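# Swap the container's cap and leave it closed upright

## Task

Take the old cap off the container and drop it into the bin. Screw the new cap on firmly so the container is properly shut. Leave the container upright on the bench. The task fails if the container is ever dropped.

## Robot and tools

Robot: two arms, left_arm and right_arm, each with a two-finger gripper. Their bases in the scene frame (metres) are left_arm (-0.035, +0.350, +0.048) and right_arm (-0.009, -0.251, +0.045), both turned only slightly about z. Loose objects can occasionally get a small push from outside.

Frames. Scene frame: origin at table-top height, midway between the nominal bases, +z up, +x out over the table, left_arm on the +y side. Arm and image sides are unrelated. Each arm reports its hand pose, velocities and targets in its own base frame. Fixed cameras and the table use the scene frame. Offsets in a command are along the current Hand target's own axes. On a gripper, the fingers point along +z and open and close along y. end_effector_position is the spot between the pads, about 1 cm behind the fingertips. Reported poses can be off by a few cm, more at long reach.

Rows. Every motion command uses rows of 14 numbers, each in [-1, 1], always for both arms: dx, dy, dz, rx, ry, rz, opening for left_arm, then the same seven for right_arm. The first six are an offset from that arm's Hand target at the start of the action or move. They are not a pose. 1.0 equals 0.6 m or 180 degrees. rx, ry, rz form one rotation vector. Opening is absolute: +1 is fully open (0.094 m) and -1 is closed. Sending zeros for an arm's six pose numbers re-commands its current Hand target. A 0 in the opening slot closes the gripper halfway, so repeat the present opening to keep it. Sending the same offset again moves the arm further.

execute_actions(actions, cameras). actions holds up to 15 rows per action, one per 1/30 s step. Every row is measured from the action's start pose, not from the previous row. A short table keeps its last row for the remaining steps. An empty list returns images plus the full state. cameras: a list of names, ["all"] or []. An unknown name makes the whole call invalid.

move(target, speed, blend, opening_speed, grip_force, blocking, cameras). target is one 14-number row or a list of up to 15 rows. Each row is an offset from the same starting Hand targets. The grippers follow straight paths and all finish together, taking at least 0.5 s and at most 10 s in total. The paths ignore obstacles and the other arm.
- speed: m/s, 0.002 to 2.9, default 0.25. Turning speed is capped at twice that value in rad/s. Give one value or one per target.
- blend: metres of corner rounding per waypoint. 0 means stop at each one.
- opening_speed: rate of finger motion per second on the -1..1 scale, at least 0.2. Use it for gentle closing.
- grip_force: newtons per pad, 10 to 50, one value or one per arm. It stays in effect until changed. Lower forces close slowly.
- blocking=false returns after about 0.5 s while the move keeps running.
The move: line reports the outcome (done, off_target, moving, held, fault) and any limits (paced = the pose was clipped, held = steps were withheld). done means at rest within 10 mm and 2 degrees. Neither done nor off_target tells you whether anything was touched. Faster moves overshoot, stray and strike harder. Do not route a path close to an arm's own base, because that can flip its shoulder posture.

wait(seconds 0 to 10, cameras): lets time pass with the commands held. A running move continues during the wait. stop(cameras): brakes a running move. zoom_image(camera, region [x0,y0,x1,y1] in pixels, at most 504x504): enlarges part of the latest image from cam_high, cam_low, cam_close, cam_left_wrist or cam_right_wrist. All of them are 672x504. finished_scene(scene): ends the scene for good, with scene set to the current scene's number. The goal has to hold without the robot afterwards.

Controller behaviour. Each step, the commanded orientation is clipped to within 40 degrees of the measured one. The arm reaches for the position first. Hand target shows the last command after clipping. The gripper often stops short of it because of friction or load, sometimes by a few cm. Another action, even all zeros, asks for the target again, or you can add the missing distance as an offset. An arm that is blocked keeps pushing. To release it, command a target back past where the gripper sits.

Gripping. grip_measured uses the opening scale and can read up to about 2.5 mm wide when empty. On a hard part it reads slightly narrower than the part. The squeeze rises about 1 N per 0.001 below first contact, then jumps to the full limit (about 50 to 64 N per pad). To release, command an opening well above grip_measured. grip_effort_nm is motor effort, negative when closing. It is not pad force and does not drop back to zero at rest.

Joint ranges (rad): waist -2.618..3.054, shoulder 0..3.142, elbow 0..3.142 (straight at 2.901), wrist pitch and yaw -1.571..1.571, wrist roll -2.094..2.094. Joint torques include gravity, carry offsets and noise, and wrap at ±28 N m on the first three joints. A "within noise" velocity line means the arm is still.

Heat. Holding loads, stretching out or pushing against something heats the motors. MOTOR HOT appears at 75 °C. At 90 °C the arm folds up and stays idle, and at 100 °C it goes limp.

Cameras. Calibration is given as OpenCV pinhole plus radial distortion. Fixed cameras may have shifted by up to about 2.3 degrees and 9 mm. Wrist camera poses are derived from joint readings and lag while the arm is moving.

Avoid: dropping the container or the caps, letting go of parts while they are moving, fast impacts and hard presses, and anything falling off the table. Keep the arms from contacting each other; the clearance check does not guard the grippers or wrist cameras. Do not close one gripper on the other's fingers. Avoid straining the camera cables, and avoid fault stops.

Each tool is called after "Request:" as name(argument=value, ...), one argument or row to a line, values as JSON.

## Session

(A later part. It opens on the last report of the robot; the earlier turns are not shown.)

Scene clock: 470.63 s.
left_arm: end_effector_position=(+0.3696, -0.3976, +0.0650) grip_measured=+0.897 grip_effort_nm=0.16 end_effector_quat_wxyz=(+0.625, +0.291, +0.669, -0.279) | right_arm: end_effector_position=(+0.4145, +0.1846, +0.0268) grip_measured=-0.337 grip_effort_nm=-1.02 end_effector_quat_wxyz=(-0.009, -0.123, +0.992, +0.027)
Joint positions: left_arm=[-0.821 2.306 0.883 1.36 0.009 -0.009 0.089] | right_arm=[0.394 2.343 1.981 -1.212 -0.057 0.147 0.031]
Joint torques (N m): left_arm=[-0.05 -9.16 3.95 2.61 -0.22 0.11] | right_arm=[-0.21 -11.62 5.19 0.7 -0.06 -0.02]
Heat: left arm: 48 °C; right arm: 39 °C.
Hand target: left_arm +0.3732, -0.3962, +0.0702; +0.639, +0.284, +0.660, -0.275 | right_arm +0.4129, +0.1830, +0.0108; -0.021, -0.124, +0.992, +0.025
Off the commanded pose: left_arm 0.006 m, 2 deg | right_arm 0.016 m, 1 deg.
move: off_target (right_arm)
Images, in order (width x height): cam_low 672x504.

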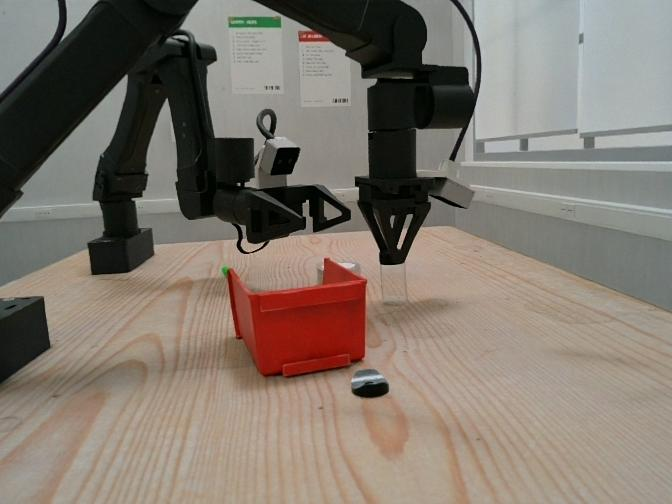

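Request:
move(
  target=[0,0,0,0,0,0,0.9,-0.0001,-0.0002,0.0033,0,0,0,-0.45],
  speed=0.015,
)

Request:
move(
  target=[0,0,0,0,0,0,0.9,-0.0001,-0.0002,0.0033,0,0,0,-0.45],
  speed=0.015,
  cameras=["cam_low","cam_close"],
)

Request:
zoom_image(
  camera="cam_low",
  region=[320, 190, 470, 340],
)

Request:
zoom_image(
  camera="cam_close",
  region=[130, 320, 310, 504],
)

Scene clock: 472.07 s.
left_arm: end_effector_position=(+0.3696, -0.3976, +0.0650) grip_measured=+0.897 grip_effort_nm=0.16 end_effector_quat_wxyz=(+0.625, +0.291, +0.669, -0.279) | right_arm: end_effector_position=(+0.4148, +0.1847, +0.0268) grip_measured=-0.337 grip_effort_nm=-1.02 end_effector_quat_wxyz=(-0.008, -0.123, +0.992, +0.027)
Joint positions: left_arm=[-0.821 2.306 0.883 1.36 0.009 -0.009 0.089] | right_arm=[0.394 2.343 1.981 -1.211 -0.057 0.146 0.031]
Joint torques (N m): left_arm=[0.16 -9.25 3.66 2.62 -0.26 0.1] | right_arm=[-0.18 -11.55 4.71 0.76 -0.06 -0.01]
Heat: left arm: 48 °C; right arm: 39 °C.
Hand target: left_arm +0.3732, -0.3962, +0.0702; +0.639, +0.284, +0.660, -0.275 | right_arm +0.4129, +0.1830, +0.0088; -0.021, -0.124, +0.992, +0.025
Off the commanded pose: left_arm 0.006 m, 2 deg | right_arm 0.018 m, 1 deg.
move: off_target (right_arm)

Scene clock: 472.77 s.
left_arm: end_effector_position=(+0.3696, -0.3976, +0.0650) grip_measured=+0.897 grip_effort_nm=0.16 end_effector_quat_wxyz=(+0.625, +0.291, +0.669, -0.279) | right_arm: end_effector_position=(+0.4150, +0.1848, +0.0265) grip_measured=-0.337 grip_effort_nm=-1.02 end_effector_quat_wxyz=(-0.008, -0.123, +0.992, +0.028)
Joint positions: left_arm=[-0.821 2.306 0.883 1.36 0.009 -0.009 0.089] | right_arm=[0.394 2.343 1.979 -1.208 -0.057 0.146 0.031]
Joint torques (N m): left_arm=[0.05 -9.03 3.95 2.59 -0.17 0.11] | right_arm=[-0.23 -11.41 4.38 0.78 -0.05 -0.01]
Heat: left arm: 48 °C; right arm: 39 °C.
Hand target: left_arm +0.3732, -0.3962, +0.0702; +0.639, +0.284, +0.660, -0.275 | right_arm +0.4129, +0.1830, +0.0069; -0.021, -0.124, +0.992, +0.025
Off the commanded pose: left_arm 0.006 m, 2 deg | right_arm 0.020 m, 2 deg.
move: off_target (right_arm)
Images, in order (width x height): cam_low 672x504, cam_close 672x504.

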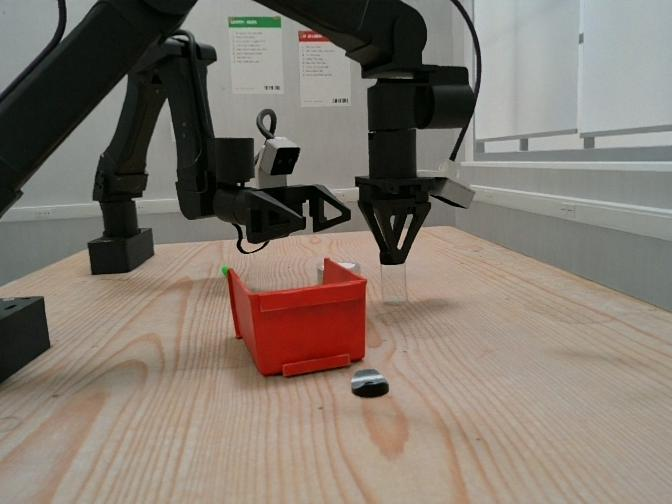

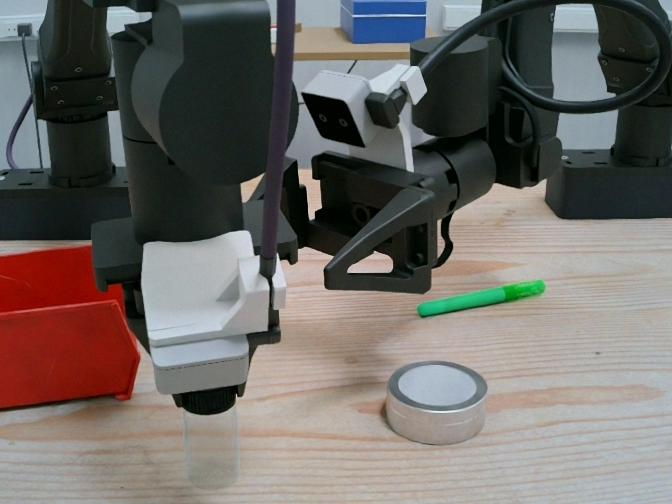

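Scaled by 3.360 from the camera's 672x504 image, which has a finer 960x720 frame.

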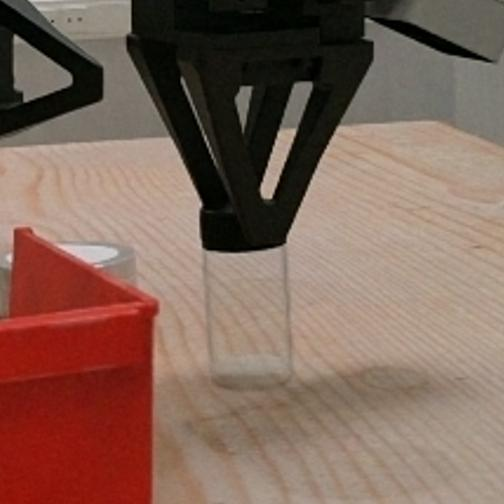

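Scaled by 2.739 from the camera's 672x504 image, which has a finer 960x720 frame.

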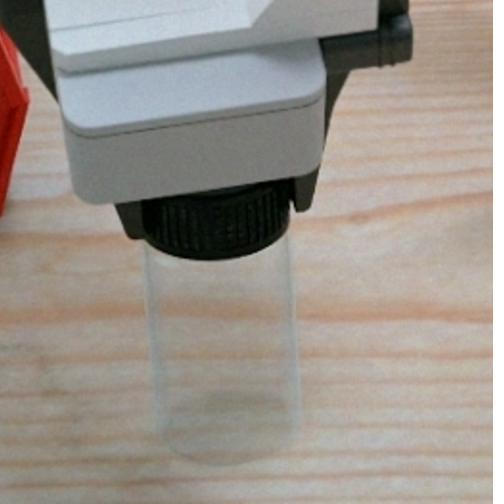

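Request:
move(
  target=[0,0,0,0,0,0,0.9,0.0001,0.0002,-0.0045,0,0,0,-0.45],
  speed=0.02,
)

Request:
move(
  target=[0,0,0,0,0,0,0.9,0,0,0,0,0,0,-0.12],
  speed=0.02,
  opening_speed=0.3,
  cameras=["cam_low","cam_close","cam_right_wrist"],
)

Request:
zoom_image(
  camera="cam_low",
  region=[320, 190, 470, 340],
)

Request:
zoom_image(
  camera="cam_close",
  region=[130, 320, 310, 504],
)

Scene clock: 475.97 s.
left_arm: end_effector_position=(+0.3696, -0.3976, +0.0650) grip_measured=+0.897 grip_effort_nm=0.16 end_effector_quat_wxyz=(+0.625, +0.291, +0.669, -0.279) | right_arm: end_effector_position=(+0.4150, +0.1848, +0.0265) grip_measured=-0.337 grip_effort_nm=-1.02 end_effector_quat_wxyz=(-0.008, -0.123, +0.992, +0.028)
Joint positions: left_arm=[-0.821 2.306 0.883 1.36 0.009 -0.009 0.089] | right_arm=[0.394 2.343 1.979 -1.208 -0.057 0.146 0.031]
Joint torques (N m): left_arm=[0.03 -9.13 3.96 2.62 -0.21 0.06] | right_arm=[-0.2 -11.56 5.03 0.71 -0.06 -0.01]
Heat: left arm: 48 °C; right arm: 39 °C.
Hand target: left_arm +0.3732, -0.3962, +0.0702; +0.639, +0.284, +0.660, -0.275 | right_arm +0.4130, +0.1829, +0.0096; -0.021, -0.124, +0.992, +0.025
Off the commanded pose: left_arm 0.006 m, 2 deg | right_arm 0.017 m, 2 deg.
move: off_target (right_arm)

Scene clock: 477.27 s.
left_arm: end_effector_position=(+0.3696, -0.3976, +0.0650) grip_measured=+0.897 grip_effort_nm=0.16 end_effector_quat_wxyz=(+0.625, +0.291, +0.669, -0.279) | right_arm: end_effector_position=(+0.4156, +0.1850, +0.0265) grip_measured=-0.122 grip_effort_nm=0.13 end_effector_quat_wxyz=(-0.007, -0.123, +0.992, +0.028)
Joint positions: left_arm=[-0.821 2.306 0.883 1.36 0.009 -0.009 0.089] | right_arm=[0.394 2.343 1.979 -1.206 -0.057 0.146 0.041]
Joint torques (N m): left_arm=[-0.03 -9.29 3.95 2.66 -0.22 0.14] | right_arm=[-0.18 -11.56 5.05 0.7 -0.05 0]
Heat: left arm: 48 °C; right arm: 39 °C.
Hand target: left_arm +0.3732, -0.3962, +0.0702; +0.639, +0.284, +0.660, -0.275 | right_arm +0.4130, +0.1830, +0.0096; -0.021, -0.124, +0.992, +0.025
Off the commanded pose: left_arm 0.006 m, 2 deg | right_arm 0.017 m, 2 deg.
move: off_target (right_arm)
camera_calibration:
cam_right_wrist: T_world_to_cam=[[0.227667, -0.972997, -0.0380125, 0.087094], [-0.895316, -0.224521, 0.384708, 0.441711], [-0.382854, -0.0535523, -0.922255, 0.283701], [0, 0, 0, 1]] pos_world=[0.484259, 0.199108, 0.0950258]
Images, in order (width x height): cam_low 672x504, cam_close 672x504, cam_right_wrist 672x504.

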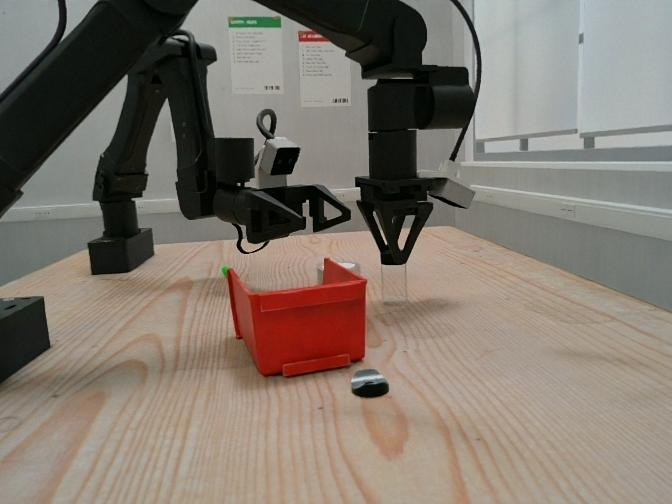

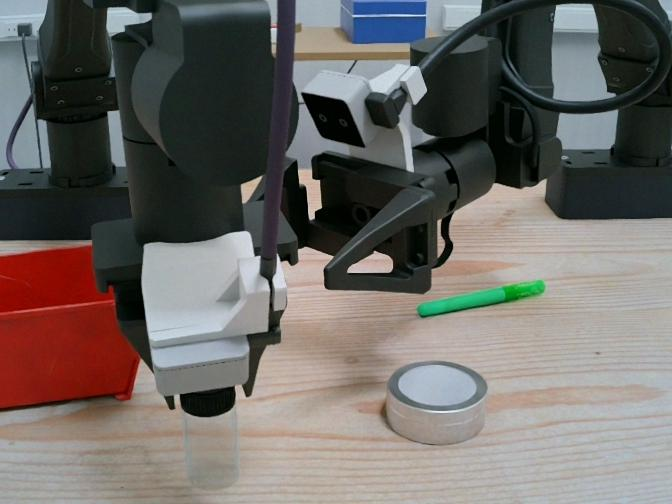

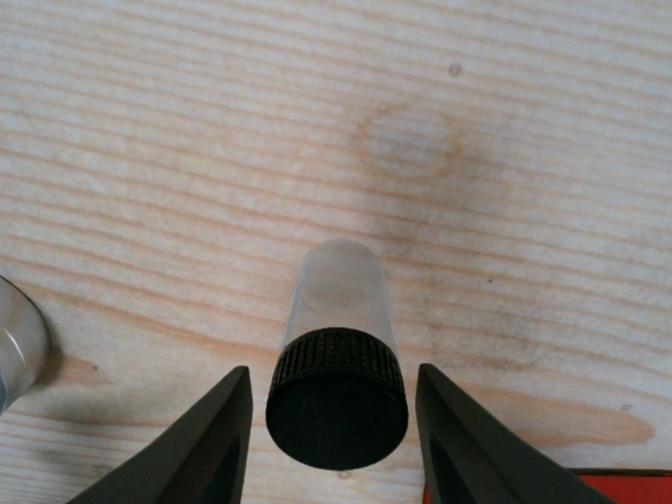

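Scaled by 3.360 from the camera's 672x504 image, which has a finer 960x720 frame.

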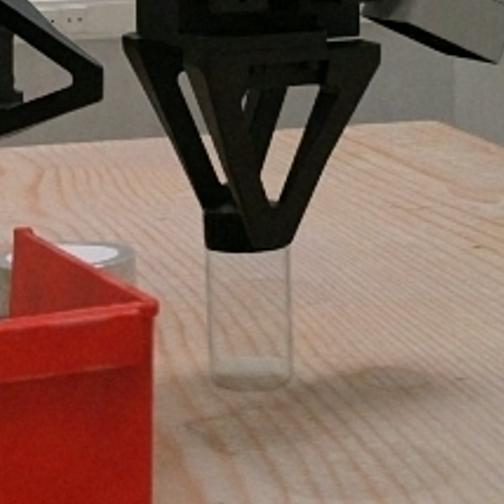

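Scaled by 2.739 from the camera's 672x504 image, which has a finer 960x720 frame.

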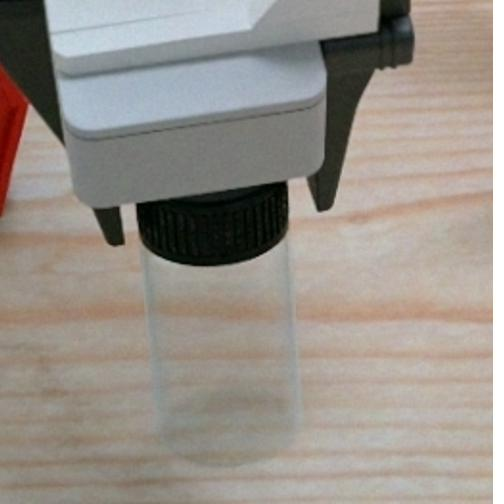

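Request:
move(
  target=[0,0,0,0,0,0,0.9,-0.0063,0.0072,-0.1,0,0,0,0.0],
  speed=0.06,
  opening_speed=0.3,
  cameras=["cam_low","cam_close","cam_right_wrist"],
)

Scene clock: 480.83 s.
left_arm: end_effector_position=(+0.3696, -0.3976, +0.0650) grip_measured=+0.897 grip_effort_nm=0.16 end_effector_quat_wxyz=(+0.625, +0.291, +0.669, -0.279) | right_arm: end_effector_position=(+0.4140, +0.1844, +0.0723) grip_measured=-0.002 grip_effort_nm=0.14 end_effector_quat_wxyz=(-0.019, -0.123, +0.992, +0.024)
Joint positions: left_arm=[-0.821 2.306 0.883 1.36 0.009 -0.009 0.089] | right_arm=[0.394 2.361 2.193 -1.426 -0.057 0.146 0.047]
Joint torques (N m): left_arm=[0.12 -9.11 4.03 2.68 -0.23 0.08] | right_arm=[-0.14 -11.74 10 0.39 -0.05 0]
Heat: left arm: 48 °C; right arm: 39 °C.
Hand target: left_arm +0.3732, -0.3962, +0.0702; +0.639, +0.284, +0.660, -0.275 | right_arm +0.4184, +0.1854, +0.0696; -0.021, -0.124, +0.992, +0.025
Off the commanded pose: left_arm 0.006 m, 2 deg | right_arm 0.005 m, 0 deg.
move: done
camera_calibration:
cam_right_wrist: T_world_to_cam=[[0.226816, -0.973349, -0.0338641, 0.0887223], [-0.885973, -0.220646, 0.407881, 0.416259], [-0.404482, -0.0625111, -0.912407, 0.335294], [0, 0, 0, 1]] pos_world=[0.484292, 0.199163, 0.139145]
Images, in order (width x height): cam_low 672x504, cam_close 672x504, cam_right_wrist 672x504.

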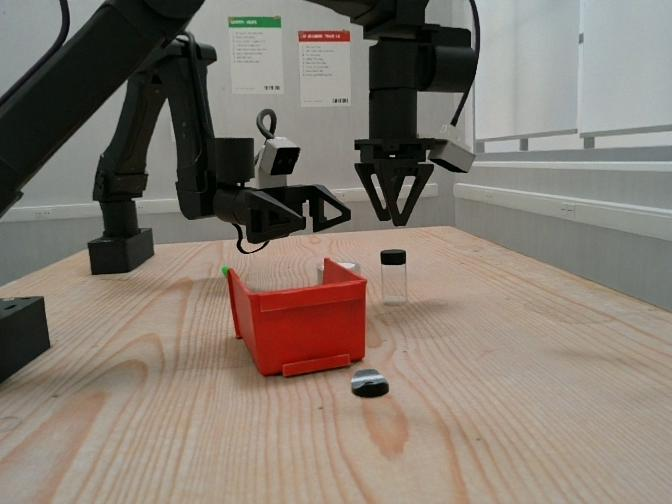

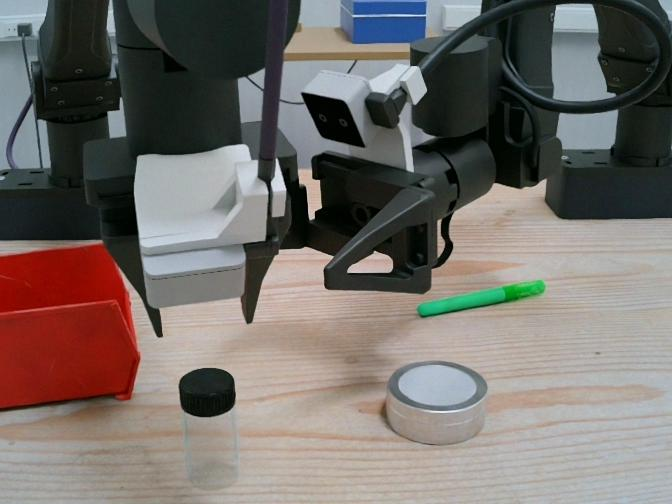

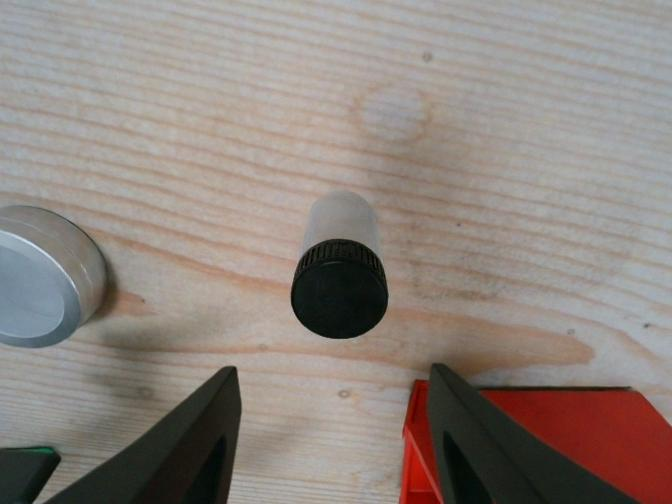

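Request:
zoom_image(
  camera="cam_close",
  region=[150, 350, 270, 500],
)

Request:
zoom_image(
  camera="cam_low",
  region=[360, 230, 430, 320],
)

Request:
zoom_image(
  camera="cam_right_wrist",
  region=[270, 170, 410, 350],
)

Scaled by 3.360 from the camera's 672x504 image, which has a finer 960x720 frame.

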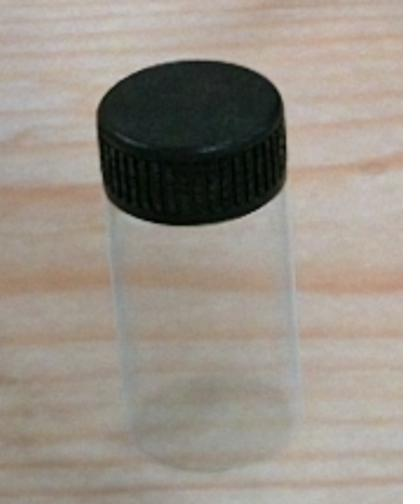

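Scaled by 5.600 from the camera's 672x504 image, which has a finer 960x720 frame.

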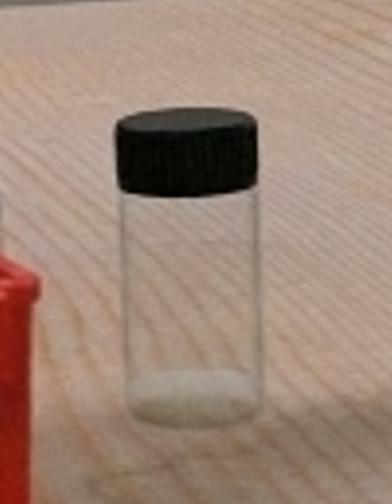

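Scaled by 2.800 from the camera's 672x504 image, which has a finer 960x720 frame.

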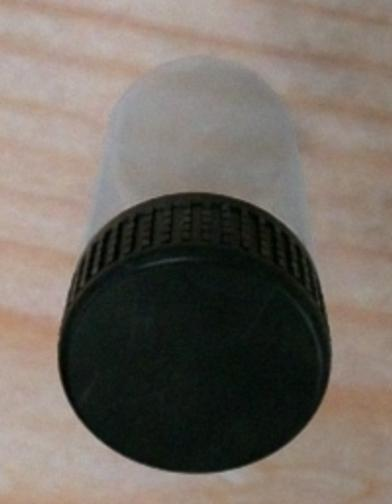

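Request:
execute_actions(
  actions=[],
  cameras=["cam_close", "cam_low"],
)

Scene clock: 482.07 s.
left_arm: end_effector_position=(+0.3696, -0.3976, +0.0650) grip_measured=+0.897 grip_effort_nm=0.16 end_effector_quat_wxyz=(+0.625, +0.291, +0.669, -0.279) | right_arm: end_effector_position=(+0.4139, +0.1843, +0.0723) grip_measured=-0.002 grip_effort_nm=0.14 end_effector_quat_wxyz=(-0.019, -0.123, +0.992, +0.024)
Joint positions: left_arm=[-0.821 2.306 0.883 1.36 0.009 -0.009 0.089] | right_arm=[0.394 2.361 2.193 -1.427 -0.057 0.146 0.047]
Joint velocities: within noise
Joint torques (N m): left_arm=[0.14 -9.33 4.19 2.65 -0.25 0.04] | right_arm=[-0.14 -11.75 10 0.39 -0.06 -0.01]
Motor temperatures (°C): left_arm=[20 31 24 48 23 22 27] | right_arm=[23 39 30 22 21 22 24]
Heat: left arm: 48 °C; right arm: 39 °C.
Hand target: left_arm +0.3732, -0.3962, +0.0702; +0.639, +0.284, +0.660, -0.275 | right_arm +0.4184, +0.1854, +0.0696; -0.021, -0.124, +0.992, +0.025
Tool commands: left_gripper/opening=+0.9 right_gripper/opening=+0.0
Off the commanded pose: left_arm 0.006 m, 2 deg | right_arm 0.005 m, 0 deg.
Images, in order (width x height): cam_low 672x504, cam_close 672x504.

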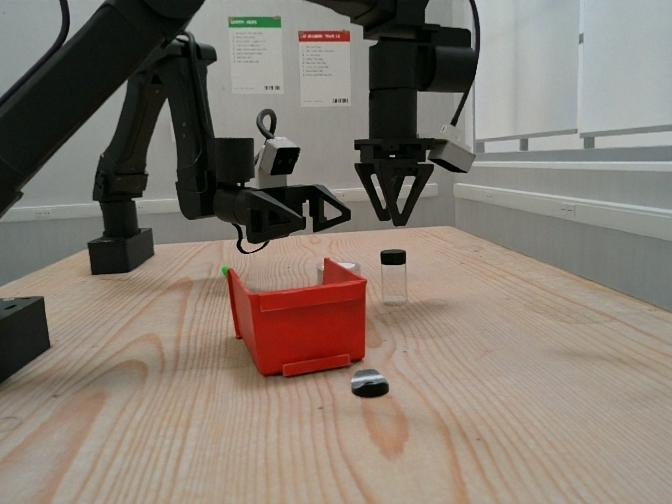

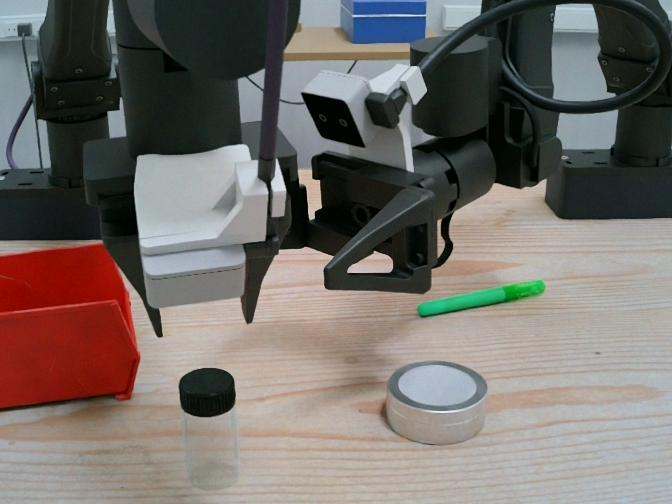

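Request:
execute_actions(
  actions=[],
  cameras=["cam_high", "cam_right_wrist"],
)

Request:
zoom_image(
  camera="cam_high",
  region=[250, 150, 550, 400],
)

Scene clock: 482.57 s.
left_arm: end_effector_position=(+0.3696, -0.3976, +0.0650) grip_measured=+0.897 grip_effort_nm=0.16 end_effector_quat_wxyz=(+0.625, +0.291, +0.669, -0.279) | right_arm: end_effector_position=(+0.4139, +0.1843, +0.0723) grip_measured=-0.002 grip_effort_nm=0.13 end_effector_quat_wxyz=(-0.019, -0.123, +0.992, +0.024)
Joint positions: left_arm=[-0.821 2.306 0.883 1.36 0.009 -0.009 0.089] | right_arm=[0.394 2.361 2.193 -1.427 -0.057 0.146 0.047]
Joint velocities: within noise
Joint torques (N m): left_arm=[0.27 -9.24 3.93 2.65 -0.27 0.05] | right_arm=[-0.17 -11.73 10 0.39 -0.05 0]
Motor temperatures (°C): left_arm=[20 31 24 48 23 22 27] | right_arm=[23 39 30 22 21 22 24]
Heat: left arm: 48 °C; right arm: 39 °C.
Hand target: left_arm +0.3732, -0.3962, +0.0702; +0.639, +0.284, +0.660, -0.275 | right_arm +0.4184, +0.1854, +0.0696; -0.021, -0.124, +0.992, +0.025
Tool commands: left_gripper/opening=+0.9 right_gripper/opening=+0.0
Off the commanded pose: left_arm 0.006 m, 2 deg | right_arm 0.005 m, 0 deg.
camera_calibration:
cam_right_wrist: T_world_to_cam=[[0.226818, -0.973353, -0.0337295, 0.0886259], [-0.885826, -0.220569, 0.408241, 0.416055], [-0.404803, -0.0627182, -0.912251, 0.335332], [0, 0, 0, 1]] pos_world=[0.484194, 0.199065, 0.139046]
Images, in order (width x height): cam_high 672x504, cam_right_wrist 672x504.

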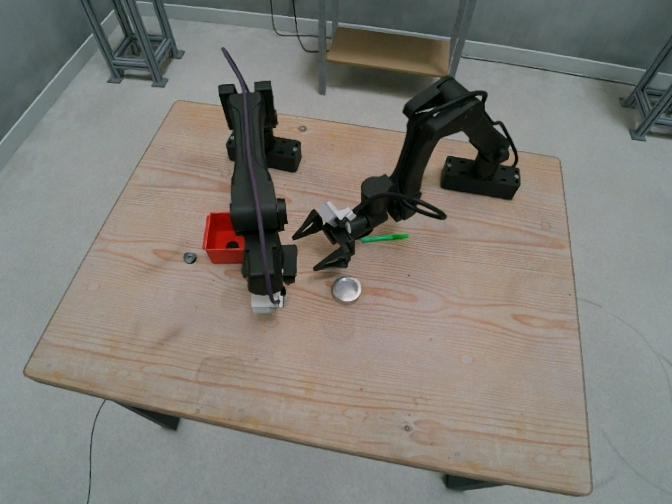

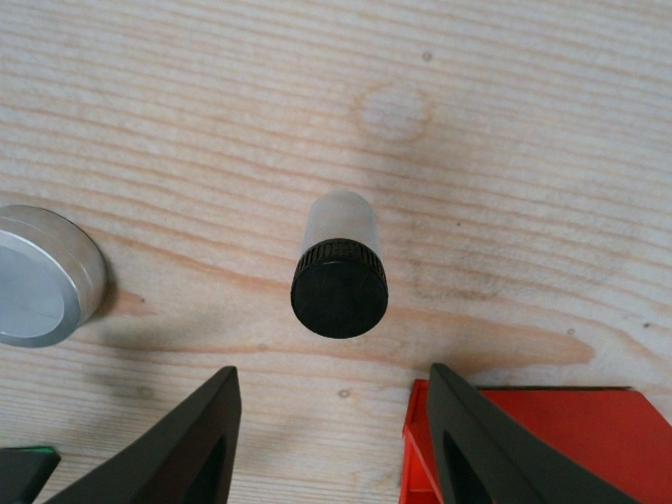

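Scaled by 1.680 from the camera's 672x504 image, which has a finer 960x720 frame.

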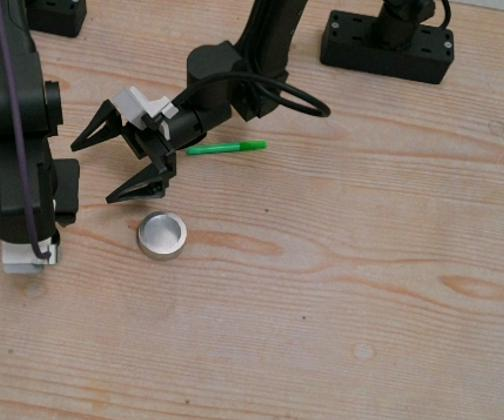

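Request:
finished_scene(
  scene=2,
)

The scene is finished: the task was done.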